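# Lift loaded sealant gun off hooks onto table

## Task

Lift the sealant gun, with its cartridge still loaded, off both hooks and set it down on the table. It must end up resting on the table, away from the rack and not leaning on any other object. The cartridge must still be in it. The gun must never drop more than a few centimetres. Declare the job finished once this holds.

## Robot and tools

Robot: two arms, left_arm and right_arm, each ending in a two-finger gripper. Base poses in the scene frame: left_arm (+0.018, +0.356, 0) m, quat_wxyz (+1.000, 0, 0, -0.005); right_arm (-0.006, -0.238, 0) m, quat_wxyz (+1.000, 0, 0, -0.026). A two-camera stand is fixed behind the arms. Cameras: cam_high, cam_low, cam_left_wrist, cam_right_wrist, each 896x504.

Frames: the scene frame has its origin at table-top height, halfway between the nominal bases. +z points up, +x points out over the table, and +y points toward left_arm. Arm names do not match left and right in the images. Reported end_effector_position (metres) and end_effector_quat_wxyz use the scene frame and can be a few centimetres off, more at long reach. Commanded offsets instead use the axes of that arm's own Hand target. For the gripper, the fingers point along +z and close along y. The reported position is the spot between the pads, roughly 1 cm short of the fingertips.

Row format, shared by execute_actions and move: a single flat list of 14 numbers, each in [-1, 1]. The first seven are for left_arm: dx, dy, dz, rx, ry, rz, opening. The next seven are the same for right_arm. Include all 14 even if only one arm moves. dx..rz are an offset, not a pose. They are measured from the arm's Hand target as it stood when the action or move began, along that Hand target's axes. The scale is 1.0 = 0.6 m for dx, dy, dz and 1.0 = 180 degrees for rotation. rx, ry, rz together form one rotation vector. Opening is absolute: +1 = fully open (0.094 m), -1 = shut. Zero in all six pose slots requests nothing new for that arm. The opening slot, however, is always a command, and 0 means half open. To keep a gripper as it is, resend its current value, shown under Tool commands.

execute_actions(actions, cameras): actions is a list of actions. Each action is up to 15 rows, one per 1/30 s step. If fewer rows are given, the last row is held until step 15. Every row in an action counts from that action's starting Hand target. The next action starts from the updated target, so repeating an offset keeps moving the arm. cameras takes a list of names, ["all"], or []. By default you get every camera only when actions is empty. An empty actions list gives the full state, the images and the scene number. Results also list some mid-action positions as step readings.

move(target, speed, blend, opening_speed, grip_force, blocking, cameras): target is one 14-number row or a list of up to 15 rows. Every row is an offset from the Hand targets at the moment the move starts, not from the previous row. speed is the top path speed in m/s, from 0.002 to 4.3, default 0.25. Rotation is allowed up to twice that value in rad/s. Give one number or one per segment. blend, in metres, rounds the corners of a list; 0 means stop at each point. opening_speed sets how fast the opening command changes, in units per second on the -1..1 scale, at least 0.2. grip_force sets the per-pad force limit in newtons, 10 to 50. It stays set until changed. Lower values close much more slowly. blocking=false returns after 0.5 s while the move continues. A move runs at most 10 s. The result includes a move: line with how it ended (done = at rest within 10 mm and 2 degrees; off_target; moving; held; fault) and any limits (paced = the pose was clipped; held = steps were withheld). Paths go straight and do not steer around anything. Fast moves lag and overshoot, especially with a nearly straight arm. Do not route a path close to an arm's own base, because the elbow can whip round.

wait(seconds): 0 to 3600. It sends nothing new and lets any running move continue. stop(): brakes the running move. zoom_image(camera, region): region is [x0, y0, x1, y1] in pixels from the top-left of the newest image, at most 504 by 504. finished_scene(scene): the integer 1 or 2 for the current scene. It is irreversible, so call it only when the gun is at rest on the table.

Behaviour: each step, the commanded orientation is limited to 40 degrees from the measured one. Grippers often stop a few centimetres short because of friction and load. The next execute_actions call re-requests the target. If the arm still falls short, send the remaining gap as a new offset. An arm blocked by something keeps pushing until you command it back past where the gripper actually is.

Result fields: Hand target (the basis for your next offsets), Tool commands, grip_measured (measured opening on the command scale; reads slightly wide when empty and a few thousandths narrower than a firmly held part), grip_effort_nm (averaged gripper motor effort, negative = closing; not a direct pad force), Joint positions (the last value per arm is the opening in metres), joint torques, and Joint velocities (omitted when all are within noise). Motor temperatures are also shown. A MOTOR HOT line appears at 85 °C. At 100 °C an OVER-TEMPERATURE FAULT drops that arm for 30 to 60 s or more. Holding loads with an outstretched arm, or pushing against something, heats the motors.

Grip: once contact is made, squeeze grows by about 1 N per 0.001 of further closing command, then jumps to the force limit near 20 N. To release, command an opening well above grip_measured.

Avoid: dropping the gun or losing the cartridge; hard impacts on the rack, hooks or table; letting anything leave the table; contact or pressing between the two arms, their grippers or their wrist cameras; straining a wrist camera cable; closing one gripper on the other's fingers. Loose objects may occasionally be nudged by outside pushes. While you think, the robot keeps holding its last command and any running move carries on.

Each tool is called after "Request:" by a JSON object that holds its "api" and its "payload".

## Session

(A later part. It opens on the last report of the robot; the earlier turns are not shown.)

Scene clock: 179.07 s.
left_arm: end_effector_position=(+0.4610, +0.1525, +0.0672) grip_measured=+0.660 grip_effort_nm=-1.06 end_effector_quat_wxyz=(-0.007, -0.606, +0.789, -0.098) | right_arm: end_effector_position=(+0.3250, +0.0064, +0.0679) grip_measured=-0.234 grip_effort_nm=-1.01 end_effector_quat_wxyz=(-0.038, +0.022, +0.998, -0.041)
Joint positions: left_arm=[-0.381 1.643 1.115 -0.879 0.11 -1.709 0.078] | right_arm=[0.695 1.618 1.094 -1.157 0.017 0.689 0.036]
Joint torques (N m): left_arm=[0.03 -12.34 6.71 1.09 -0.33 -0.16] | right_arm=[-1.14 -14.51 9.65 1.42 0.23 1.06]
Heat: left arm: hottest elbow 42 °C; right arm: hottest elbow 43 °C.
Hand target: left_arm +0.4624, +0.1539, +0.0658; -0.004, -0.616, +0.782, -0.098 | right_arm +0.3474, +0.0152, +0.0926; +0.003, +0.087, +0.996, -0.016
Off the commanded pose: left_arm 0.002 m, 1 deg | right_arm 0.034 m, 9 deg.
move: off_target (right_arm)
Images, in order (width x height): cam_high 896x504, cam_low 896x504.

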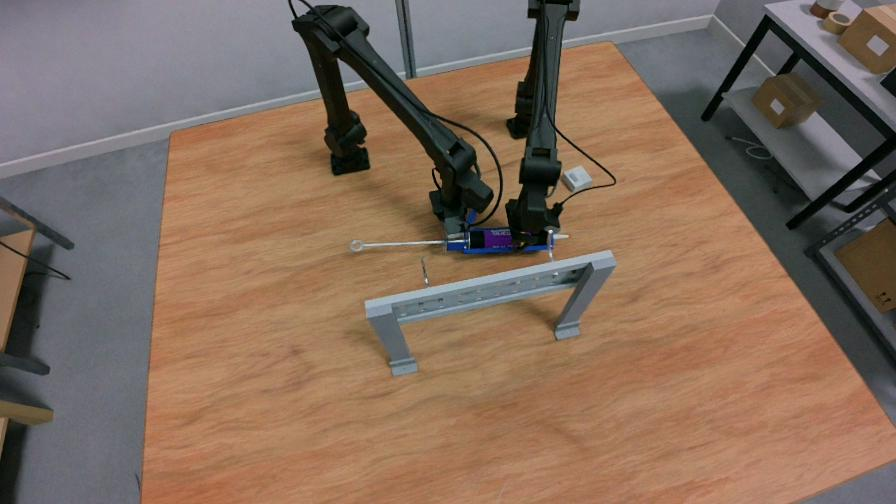

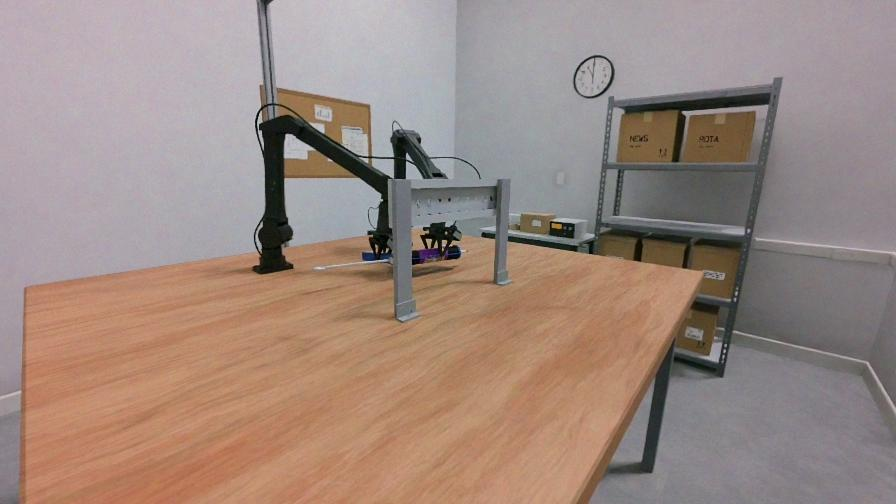

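Request:
{"api": "zoom_image", "payload": {"camera": "cam_low", "region": [350, 225, 480, 290]}}

Request:
{"api": "zoom_image", "payload": {"camera": "cam_low", "region": [300, 235, 400, 285]}}

Scaled by 3.877 from the camera's image (finer frame: 1280x720).

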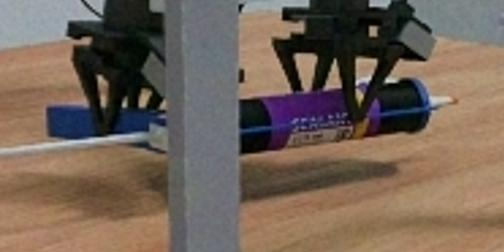

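Scaled by 5.040 from the camera's image (finer frame: 1280x720).

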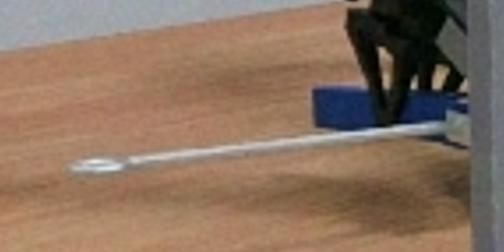

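Request:
{"api": "move", "payload": {"target": [-0.0053,0.0062,0.0409,0,0,0,0.3,0.0004,0.0013,0.0416,0,0,0,-0.6], "speed": 0.06, "cameras": ["cam_low"]}}

Request:
{"api": "zoom_image", "payload": {"camera": "cam_low", "region": [350, 225, 480, 290]}}

Scene clock: 188.90 s.
left_arm: end_effector_position=(+0.4611, +0.1525, +0.0422) grip_measured=+0.660 grip_effort_nm=-1.06 end_effector_quat_wxyz=(-0.007, -0.606, +0.789, -0.098) | right_arm: end_effector_position=(+0.3245, +0.0058, +0.0427) grip_measured=-0.234 grip_effort_nm=-1.01 end_effector_quat_wxyz=(-0.038, +0.024, +0.998, -0.041)
Joint positions: left_arm=[-0.381 1.679 1.086 -0.814 0.109 -1.709 0.078] | right_arm=[0.695 1.653 1.06 -1.089 0.018 0.692 0.036]
Joint torques (N m): left_arm=[0.03 -12.45 6.43 1.11 -0.32 -0.17] | right_arm=[-1.14 -15.09 9.21 1.36 0.21 1.05]
Heat: left arm: hottest elbow 41 °C; right arm: hottest elbow 41 °C.
Hand target: left_arm +0.4624, +0.1539, +0.0408; -0.004, -0.616, +0.782, -0.098 | right_arm +0.3474, +0.0151, +0.0675; +0.003, +0.087, +0.996, -0.016
Off the commanded pose: left_arm 0.002 m, 1 deg | right_arm 0.035 m, 9 deg.
move: off_target (right_arm)

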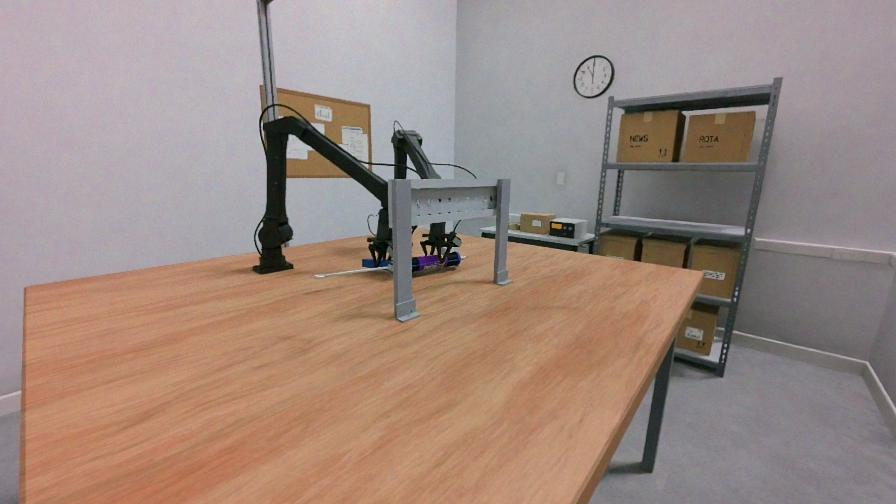

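Scaled by 3.877 from the camera's image (finer frame: 1280x720).

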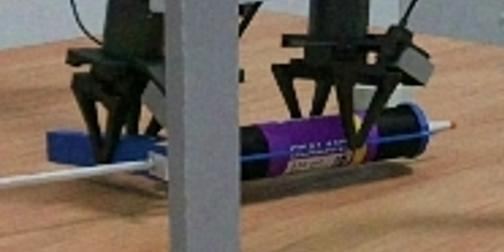

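Request:
{"api": "move", "payload": {"target": [-0.0021,0.0025,0.0164,0,0,0,0.3,0.0002,0.0005,0.0166,0,0,0,-0.6], "speed": 0.05, "cameras": ["cam_low"]}}

Request:
{"api": "zoom_image", "payload": {"camera": "cam_low", "region": [350, 225, 480, 290]}}

Scene clock: 190.63 s.
left_arm: end_effector_position=(+0.4615, +0.1523, +0.0344) grip_measured=+0.660 grip_effort_nm=-1.06 end_effector_quat_wxyz=(-0.006, -0.605, +0.790, -0.099) | right_arm: end_effector_position=(+0.3249, +0.0058, +0.0344) grip_measured=-0.234 grip_effort_nm=-1.01 end_effector_quat_wxyz=(-0.036, +0.024, +0.998, -0.040)
Joint positions: left_arm=[-0.381 1.691 1.076 -0.789 0.109 -1.708 0.078] | right_arm=[0.695 1.664 1.049 -1.062 0.019 0.693 0.036]
Joint torques (N m): left_arm=[0.09 -12.34 6.31 1.14 -0.31 -0.19] | right_arm=[-1.14 -14.68 8.96 1.39 0.17 1.03]
Heat: left arm: hottest elbow 41 °C; right arm: hottest elbow 41 °C.
Hand target: left_arm +0.4623, +0.1539, +0.0307; -0.004, -0.616, +0.782, -0.098 | right_arm +0.3473, +0.0151, +0.0576; +0.003, +0.087, +0.996, -0.016
Off the commanded pose: left_arm 0.004 m, 2 deg | right_arm 0.034 m, 9 deg.
move: off_target (right_arm)

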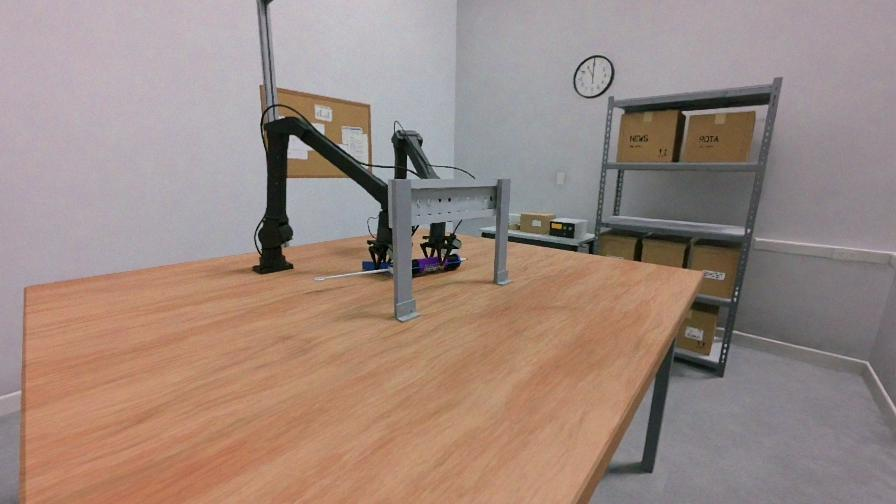

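Scaled by 3.877 from the camera's image (finer frame: 1280x720).

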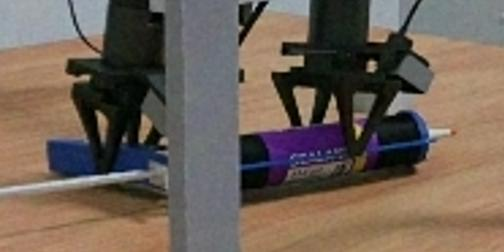

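Request:
{"api": "move", "payload": {"target": [-0.0021,0.0025,0.0164,0,0,0,0.3,0.0002,0.0005,0.0166,0,0,0,-0.6], "speed": 0.05, "cameras": ["cam_low"]}}

Request:
{"api": "zoom_image", "payload": {"camera": "cam_low", "region": [300, 225, 480, 290]}}

Scene clock: 191.77 s.
left_arm: end_effector_position=(+0.4620, +0.1521, +0.0328) grip_measured=+0.660 grip_effort_nm=-1.06 end_effector_quat_wxyz=(-0.004, -0.605, +0.790, -0.102) | right_arm: end_effector_position=(+0.3250, +0.0058, +0.0314) grip_measured=-0.234 grip_effort_nm=-1.01 end_effector_quat_wxyz=(-0.034, +0.025, +0.998, -0.040)
Joint positions: left_arm=[-0.381 1.692 1.072 -0.778 0.109 -1.707 0.078] | right_arm=[0.695 1.667 1.043 -1.05 0.02 0.694 0.036]
Joint torques (N m): left_arm=[-0.03 -11.22 5.85 1.72 -0.32 -0.19] | right_arm=[-1.14 -13.8 8.5 1.95 0.13 1.02]
Heat: left arm: hottest elbow 40 °C; right arm: hottest elbow 41 °C.
Hand target: left_arm +0.4625, +0.1538, +0.0209; -0.004, -0.616, +0.782, -0.098 | right_arm +0.3472, +0.0151, +0.0476; +0.003, +0.087, +0.996, -0.016
Off the commanded pose: left_arm 0.012 m, 2 deg | right_arm 0.029 m, 9 deg.
move: off_target (left_arm, right_arm)

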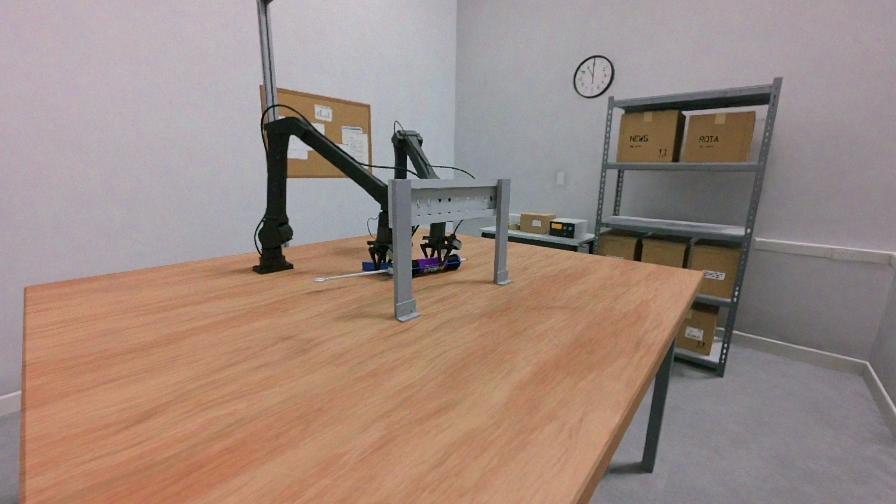

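Scaled by 2.800 from the camera's image (finer frame: 1280x720).

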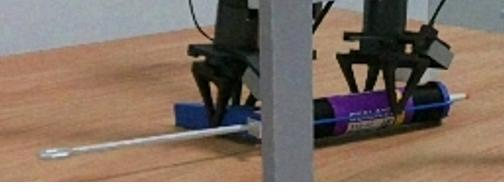

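Request:
{"api": "move", "payload": {"target": [0,0,0,0,0,0,0.3,0.034,-0.0213,0.013,0.0171,0.0215,-0.0398,-0.6], "speed": 0.06, "cameras": ["cam_right_wrist","cam_left_wrist"]}}

Scene clock: 196.43 s.
left_arm: end_effector_position=(+0.4620, +0.1521, +0.0328) grip_measured=+0.660 grip_effort_nm=-1.06 end_effector_quat_wxyz=(-0.004, -0.605, +0.790, -0.102) | right_arm: end_effector_position=(+0.3225, +0.0041, +0.0310) grip_measured=-0.234 grip_effort_nm=-1.01 end_effector_quat_wxyz=(-0.039, +0.021, +0.998, -0.043)
Joint positions: left_arm=[-0.381 1.692 1.072 -0.778 0.109 -1.707 0.078] | right_arm=[0.696 1.667 1.042 -1.06 0.02 0.687 0.036]
Joint torques (N m): left_arm=[-0.09 -11.22 5.87 1.76 -0.31 -0.2] | right_arm=[-0.15 -13.04 7.28 -0.06 0.06 0.08]
Heat: left arm: hottest elbow 40 °C; right arm: hottest elbow 41 °C.
Hand target: left_arm +0.4625, +0.1538, +0.0209; -0.004, -0.616, +0.782, -0.098 | right_arm +0.3251, +0.0058, +0.0400; -0.034, +0.025, +0.998, -0.040
Off the commanded pose: left_arm 0.012 m, 2 deg | right_arm 0.009 m, 1 deg.
move: done
Images, in order (width x height): cam_left_wrist 896x504, cam_right_wrist 896x504.

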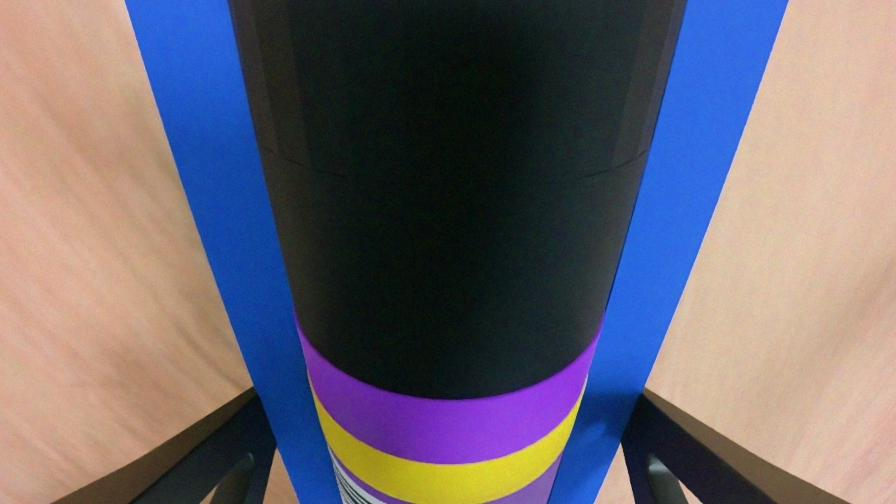

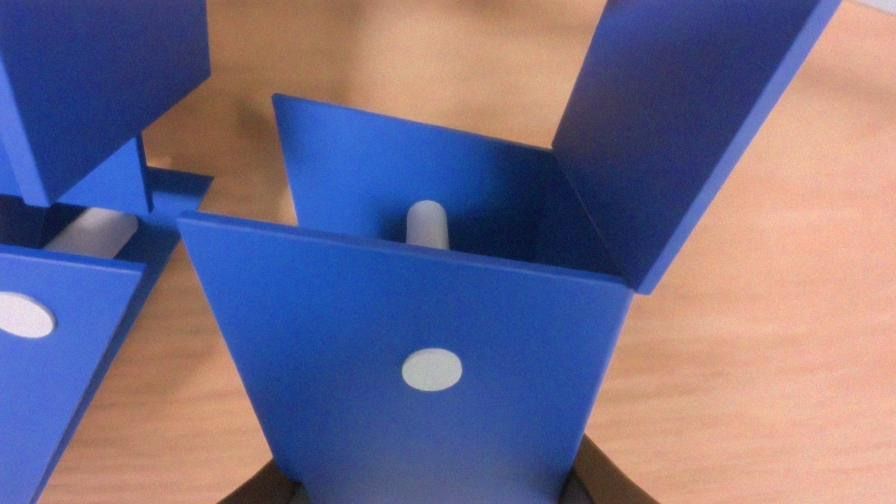

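Request:
{"api": "move", "payload": {"target": [0,0,0,0,0,0,1,0,0,0,0,0,0,0.35], "speed": 0.05, "opening_speed": 0.7, "cameras": ["all"]}}

Request:
{"api": "zoom_image", "payload": {"camera": "cam_low", "region": [300, 225, 480, 290]}}

Scene clock: 198.67 s.
left_arm: end_effector_position=(+0.4606, +0.1532, +0.0283) grip_measured=+0.999 grip_effort_nm=0.04 end_effector_quat_wxyz=(-0.004, -0.612, +0.785, -0.100) | right_arm: end_effector_position=(+0.3215, +0.0035, +0.0316) grip_measured=+0.348 grip_effort_nm=0.09 end_effector_quat_wxyz=(-0.040, +0.021, +0.998, -0.044)
Joint positions: left_arm=[-0.381 1.696 1.062 -0.766 0.107 -1.724 0.094] | right_arm=[0.696 1.666 1.042 -1.065 0.019 0.687 0.063]
Joint torques (N m): left_arm=[-0.03 -11.46 6.46 1.28 -0.22 -0.01] | right_arm=[-0.26 -12.98 7.27 0.09 0.1 0.08]
Heat: left arm: hottest elbow 40 °C; right arm: hottest elbow 40 °C.
Hand target: left_arm +0.4624, +0.1539, +0.0208; -0.004, -0.616, +0.782, -0.098 | right_arm +0.3251, +0.0058, +0.0401; -0.034, +0.025, +0.998, -0.040
Off the commanded pose: left_arm 0.008 m, 1 deg | right_arm 0.009 m, 1 deg.
move: done

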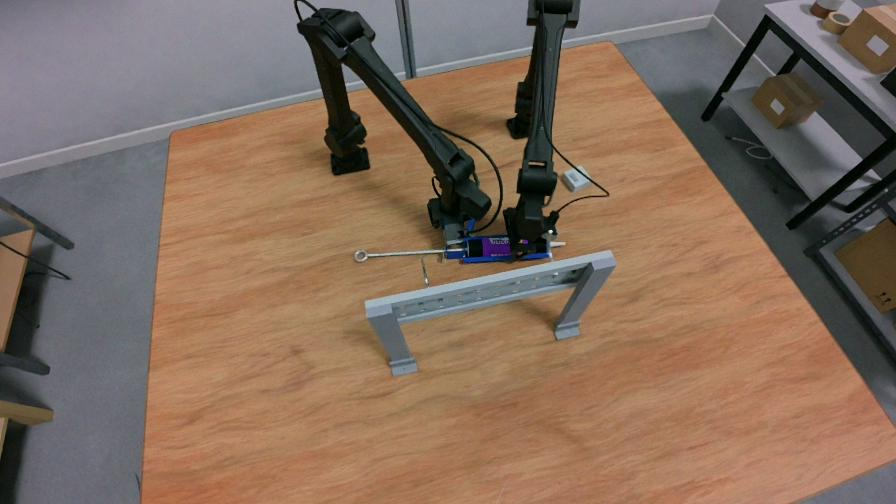

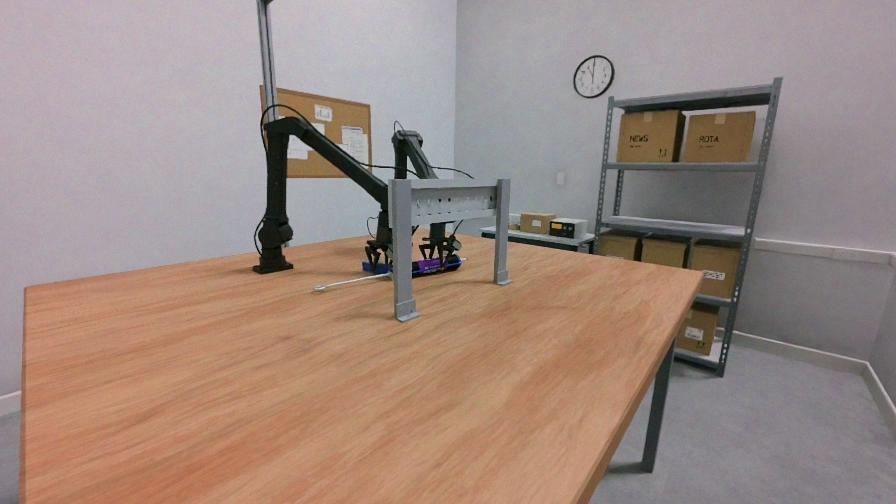

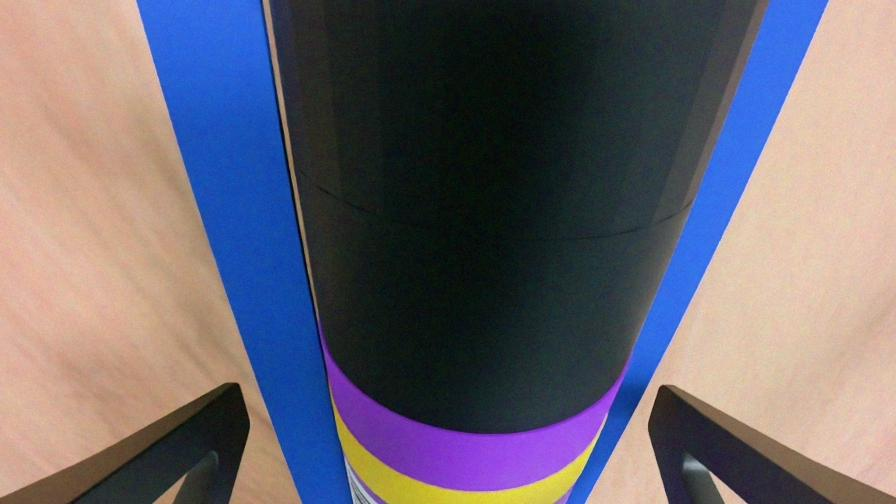

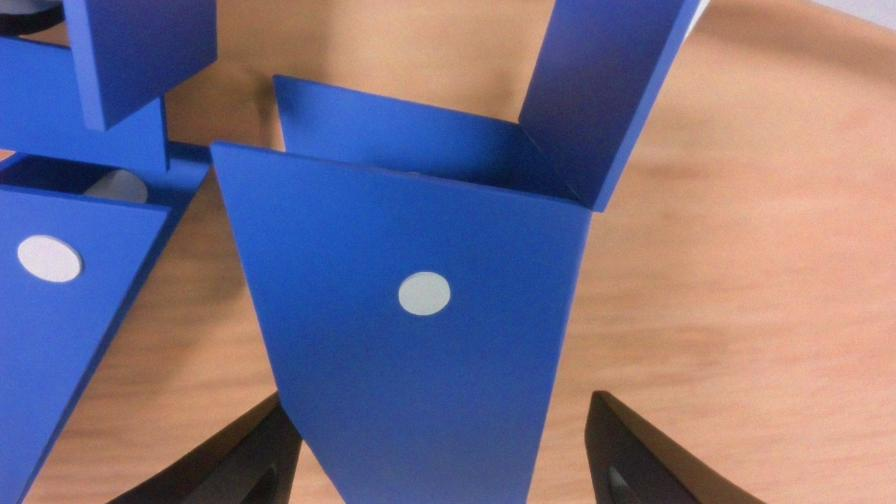

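Scaled by 2.800 from the camera's image (finer frame: 1280x720).

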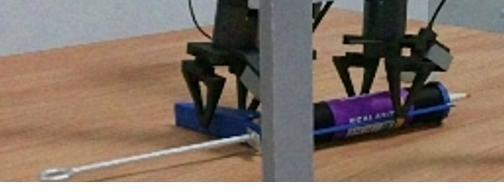

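Request:
{"api": "move", "payload": {"target": [[0,0,0,0,0,0,1,0,0,0,0,0,0,0.55],[0,0,-0.12,0,0,0,1,0,0,-0.12,0,0,0,0.55],[0,0,-0.25,0,0,0,1,0,0,-0.25,0,0,0,0.55]], "speed": [0.05,0.1,0.25], "blend": [0,0.02,0], "opening_speed": 1.0, "cameras": ["all"]}}

Request:
{"api": "zoom_image", "payload": {"camera": "cam_low", "region": [300, 210, 480, 300]}}

Scene clock: 202.87 s.
left_arm: end_effector_position=(+0.4302, +0.1778, +0.1488) grip_measured=+0.999 grip_effort_nm=0.03 end_effector_quat_wxyz=(-0.013, -0.616, +0.783, -0.082) | right_arm: end_effector_position=(+0.3287, +0.0089, +0.1761) grip_measured=+0.549 grip_effort_nm=0.09 end_effector_quat_wxyz=(-0.046, +0.021, +0.998, -0.048)
Joint positions: left_arm=[-0.356 1.479 1.159 -1.124 0.107 -1.706 0.094] | right_arm=[0.696 1.535 1.299 -1.465 0.019 0.687 0.073]
Joint torques (N m): left_arm=[0.79 -11.05 10.62 0.29 0 0.16] | right_arm=[0.26 -11.58 10.86 0.05 0.06 0.15]
Heat: left arm: hottest elbow 40 °C; right arm: hottest elbow 40 °C.
Hand target: left_arm +0.4451, +0.1776, +0.1678; -0.004, -0.616, +0.782, -0.098 | right_arm +0.3356, +0.0174, +0.1892; -0.034, +0.025, +0.998, -0.040
Off the commanded pose: left_arm 0.024 m, 2 deg | right_arm 0.017 m, 2 deg.
move: off_target (left_arm, right_arm)

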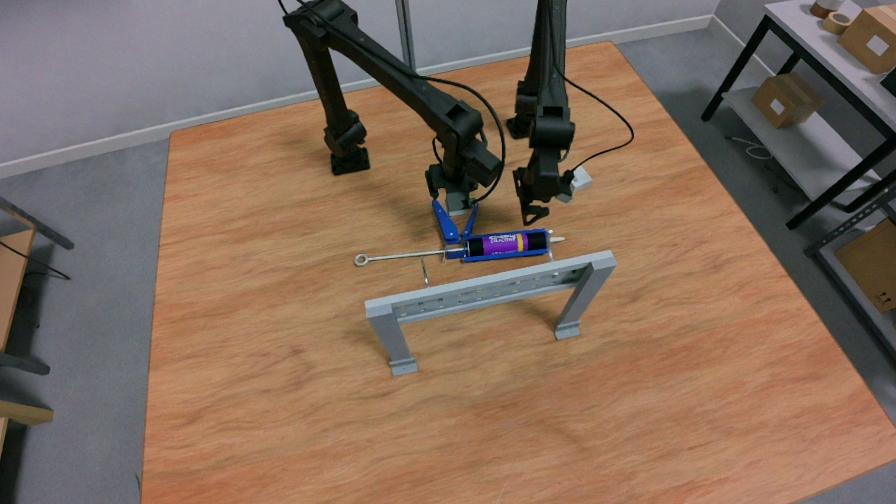

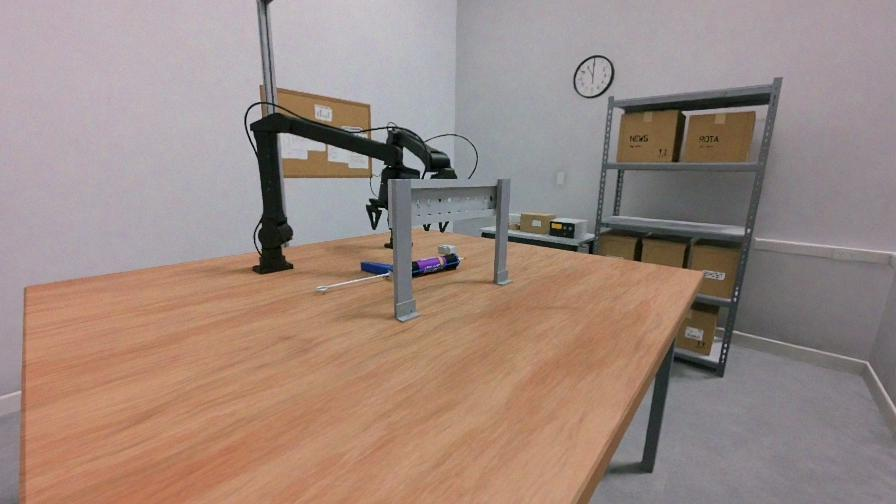

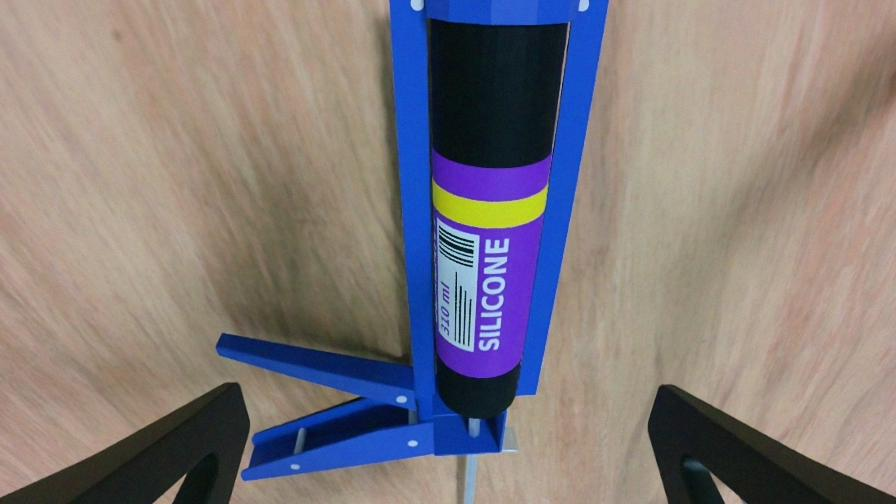

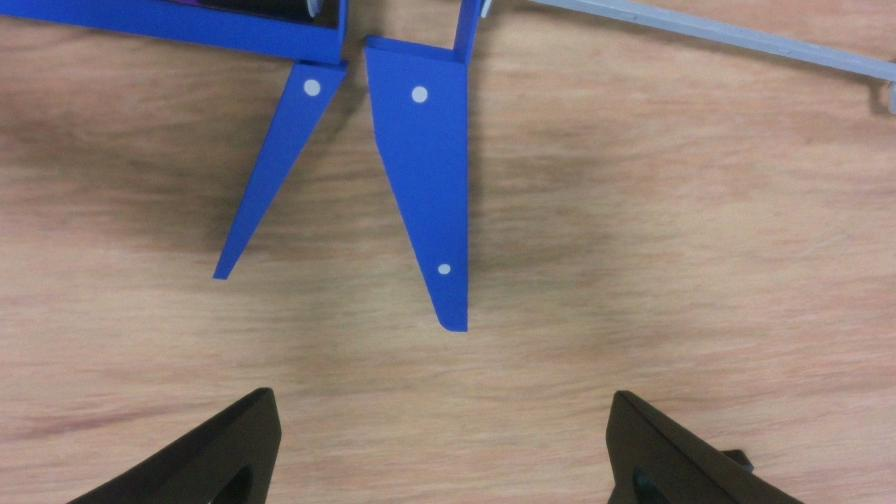

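Scaled by 2.800 from the camera's image (finer frame: 1280x720).

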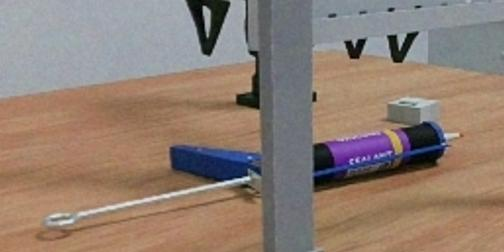

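Request:
{"api": "finished_scene", "payload": {"scene": 1}}

The scene is finished: the task was done.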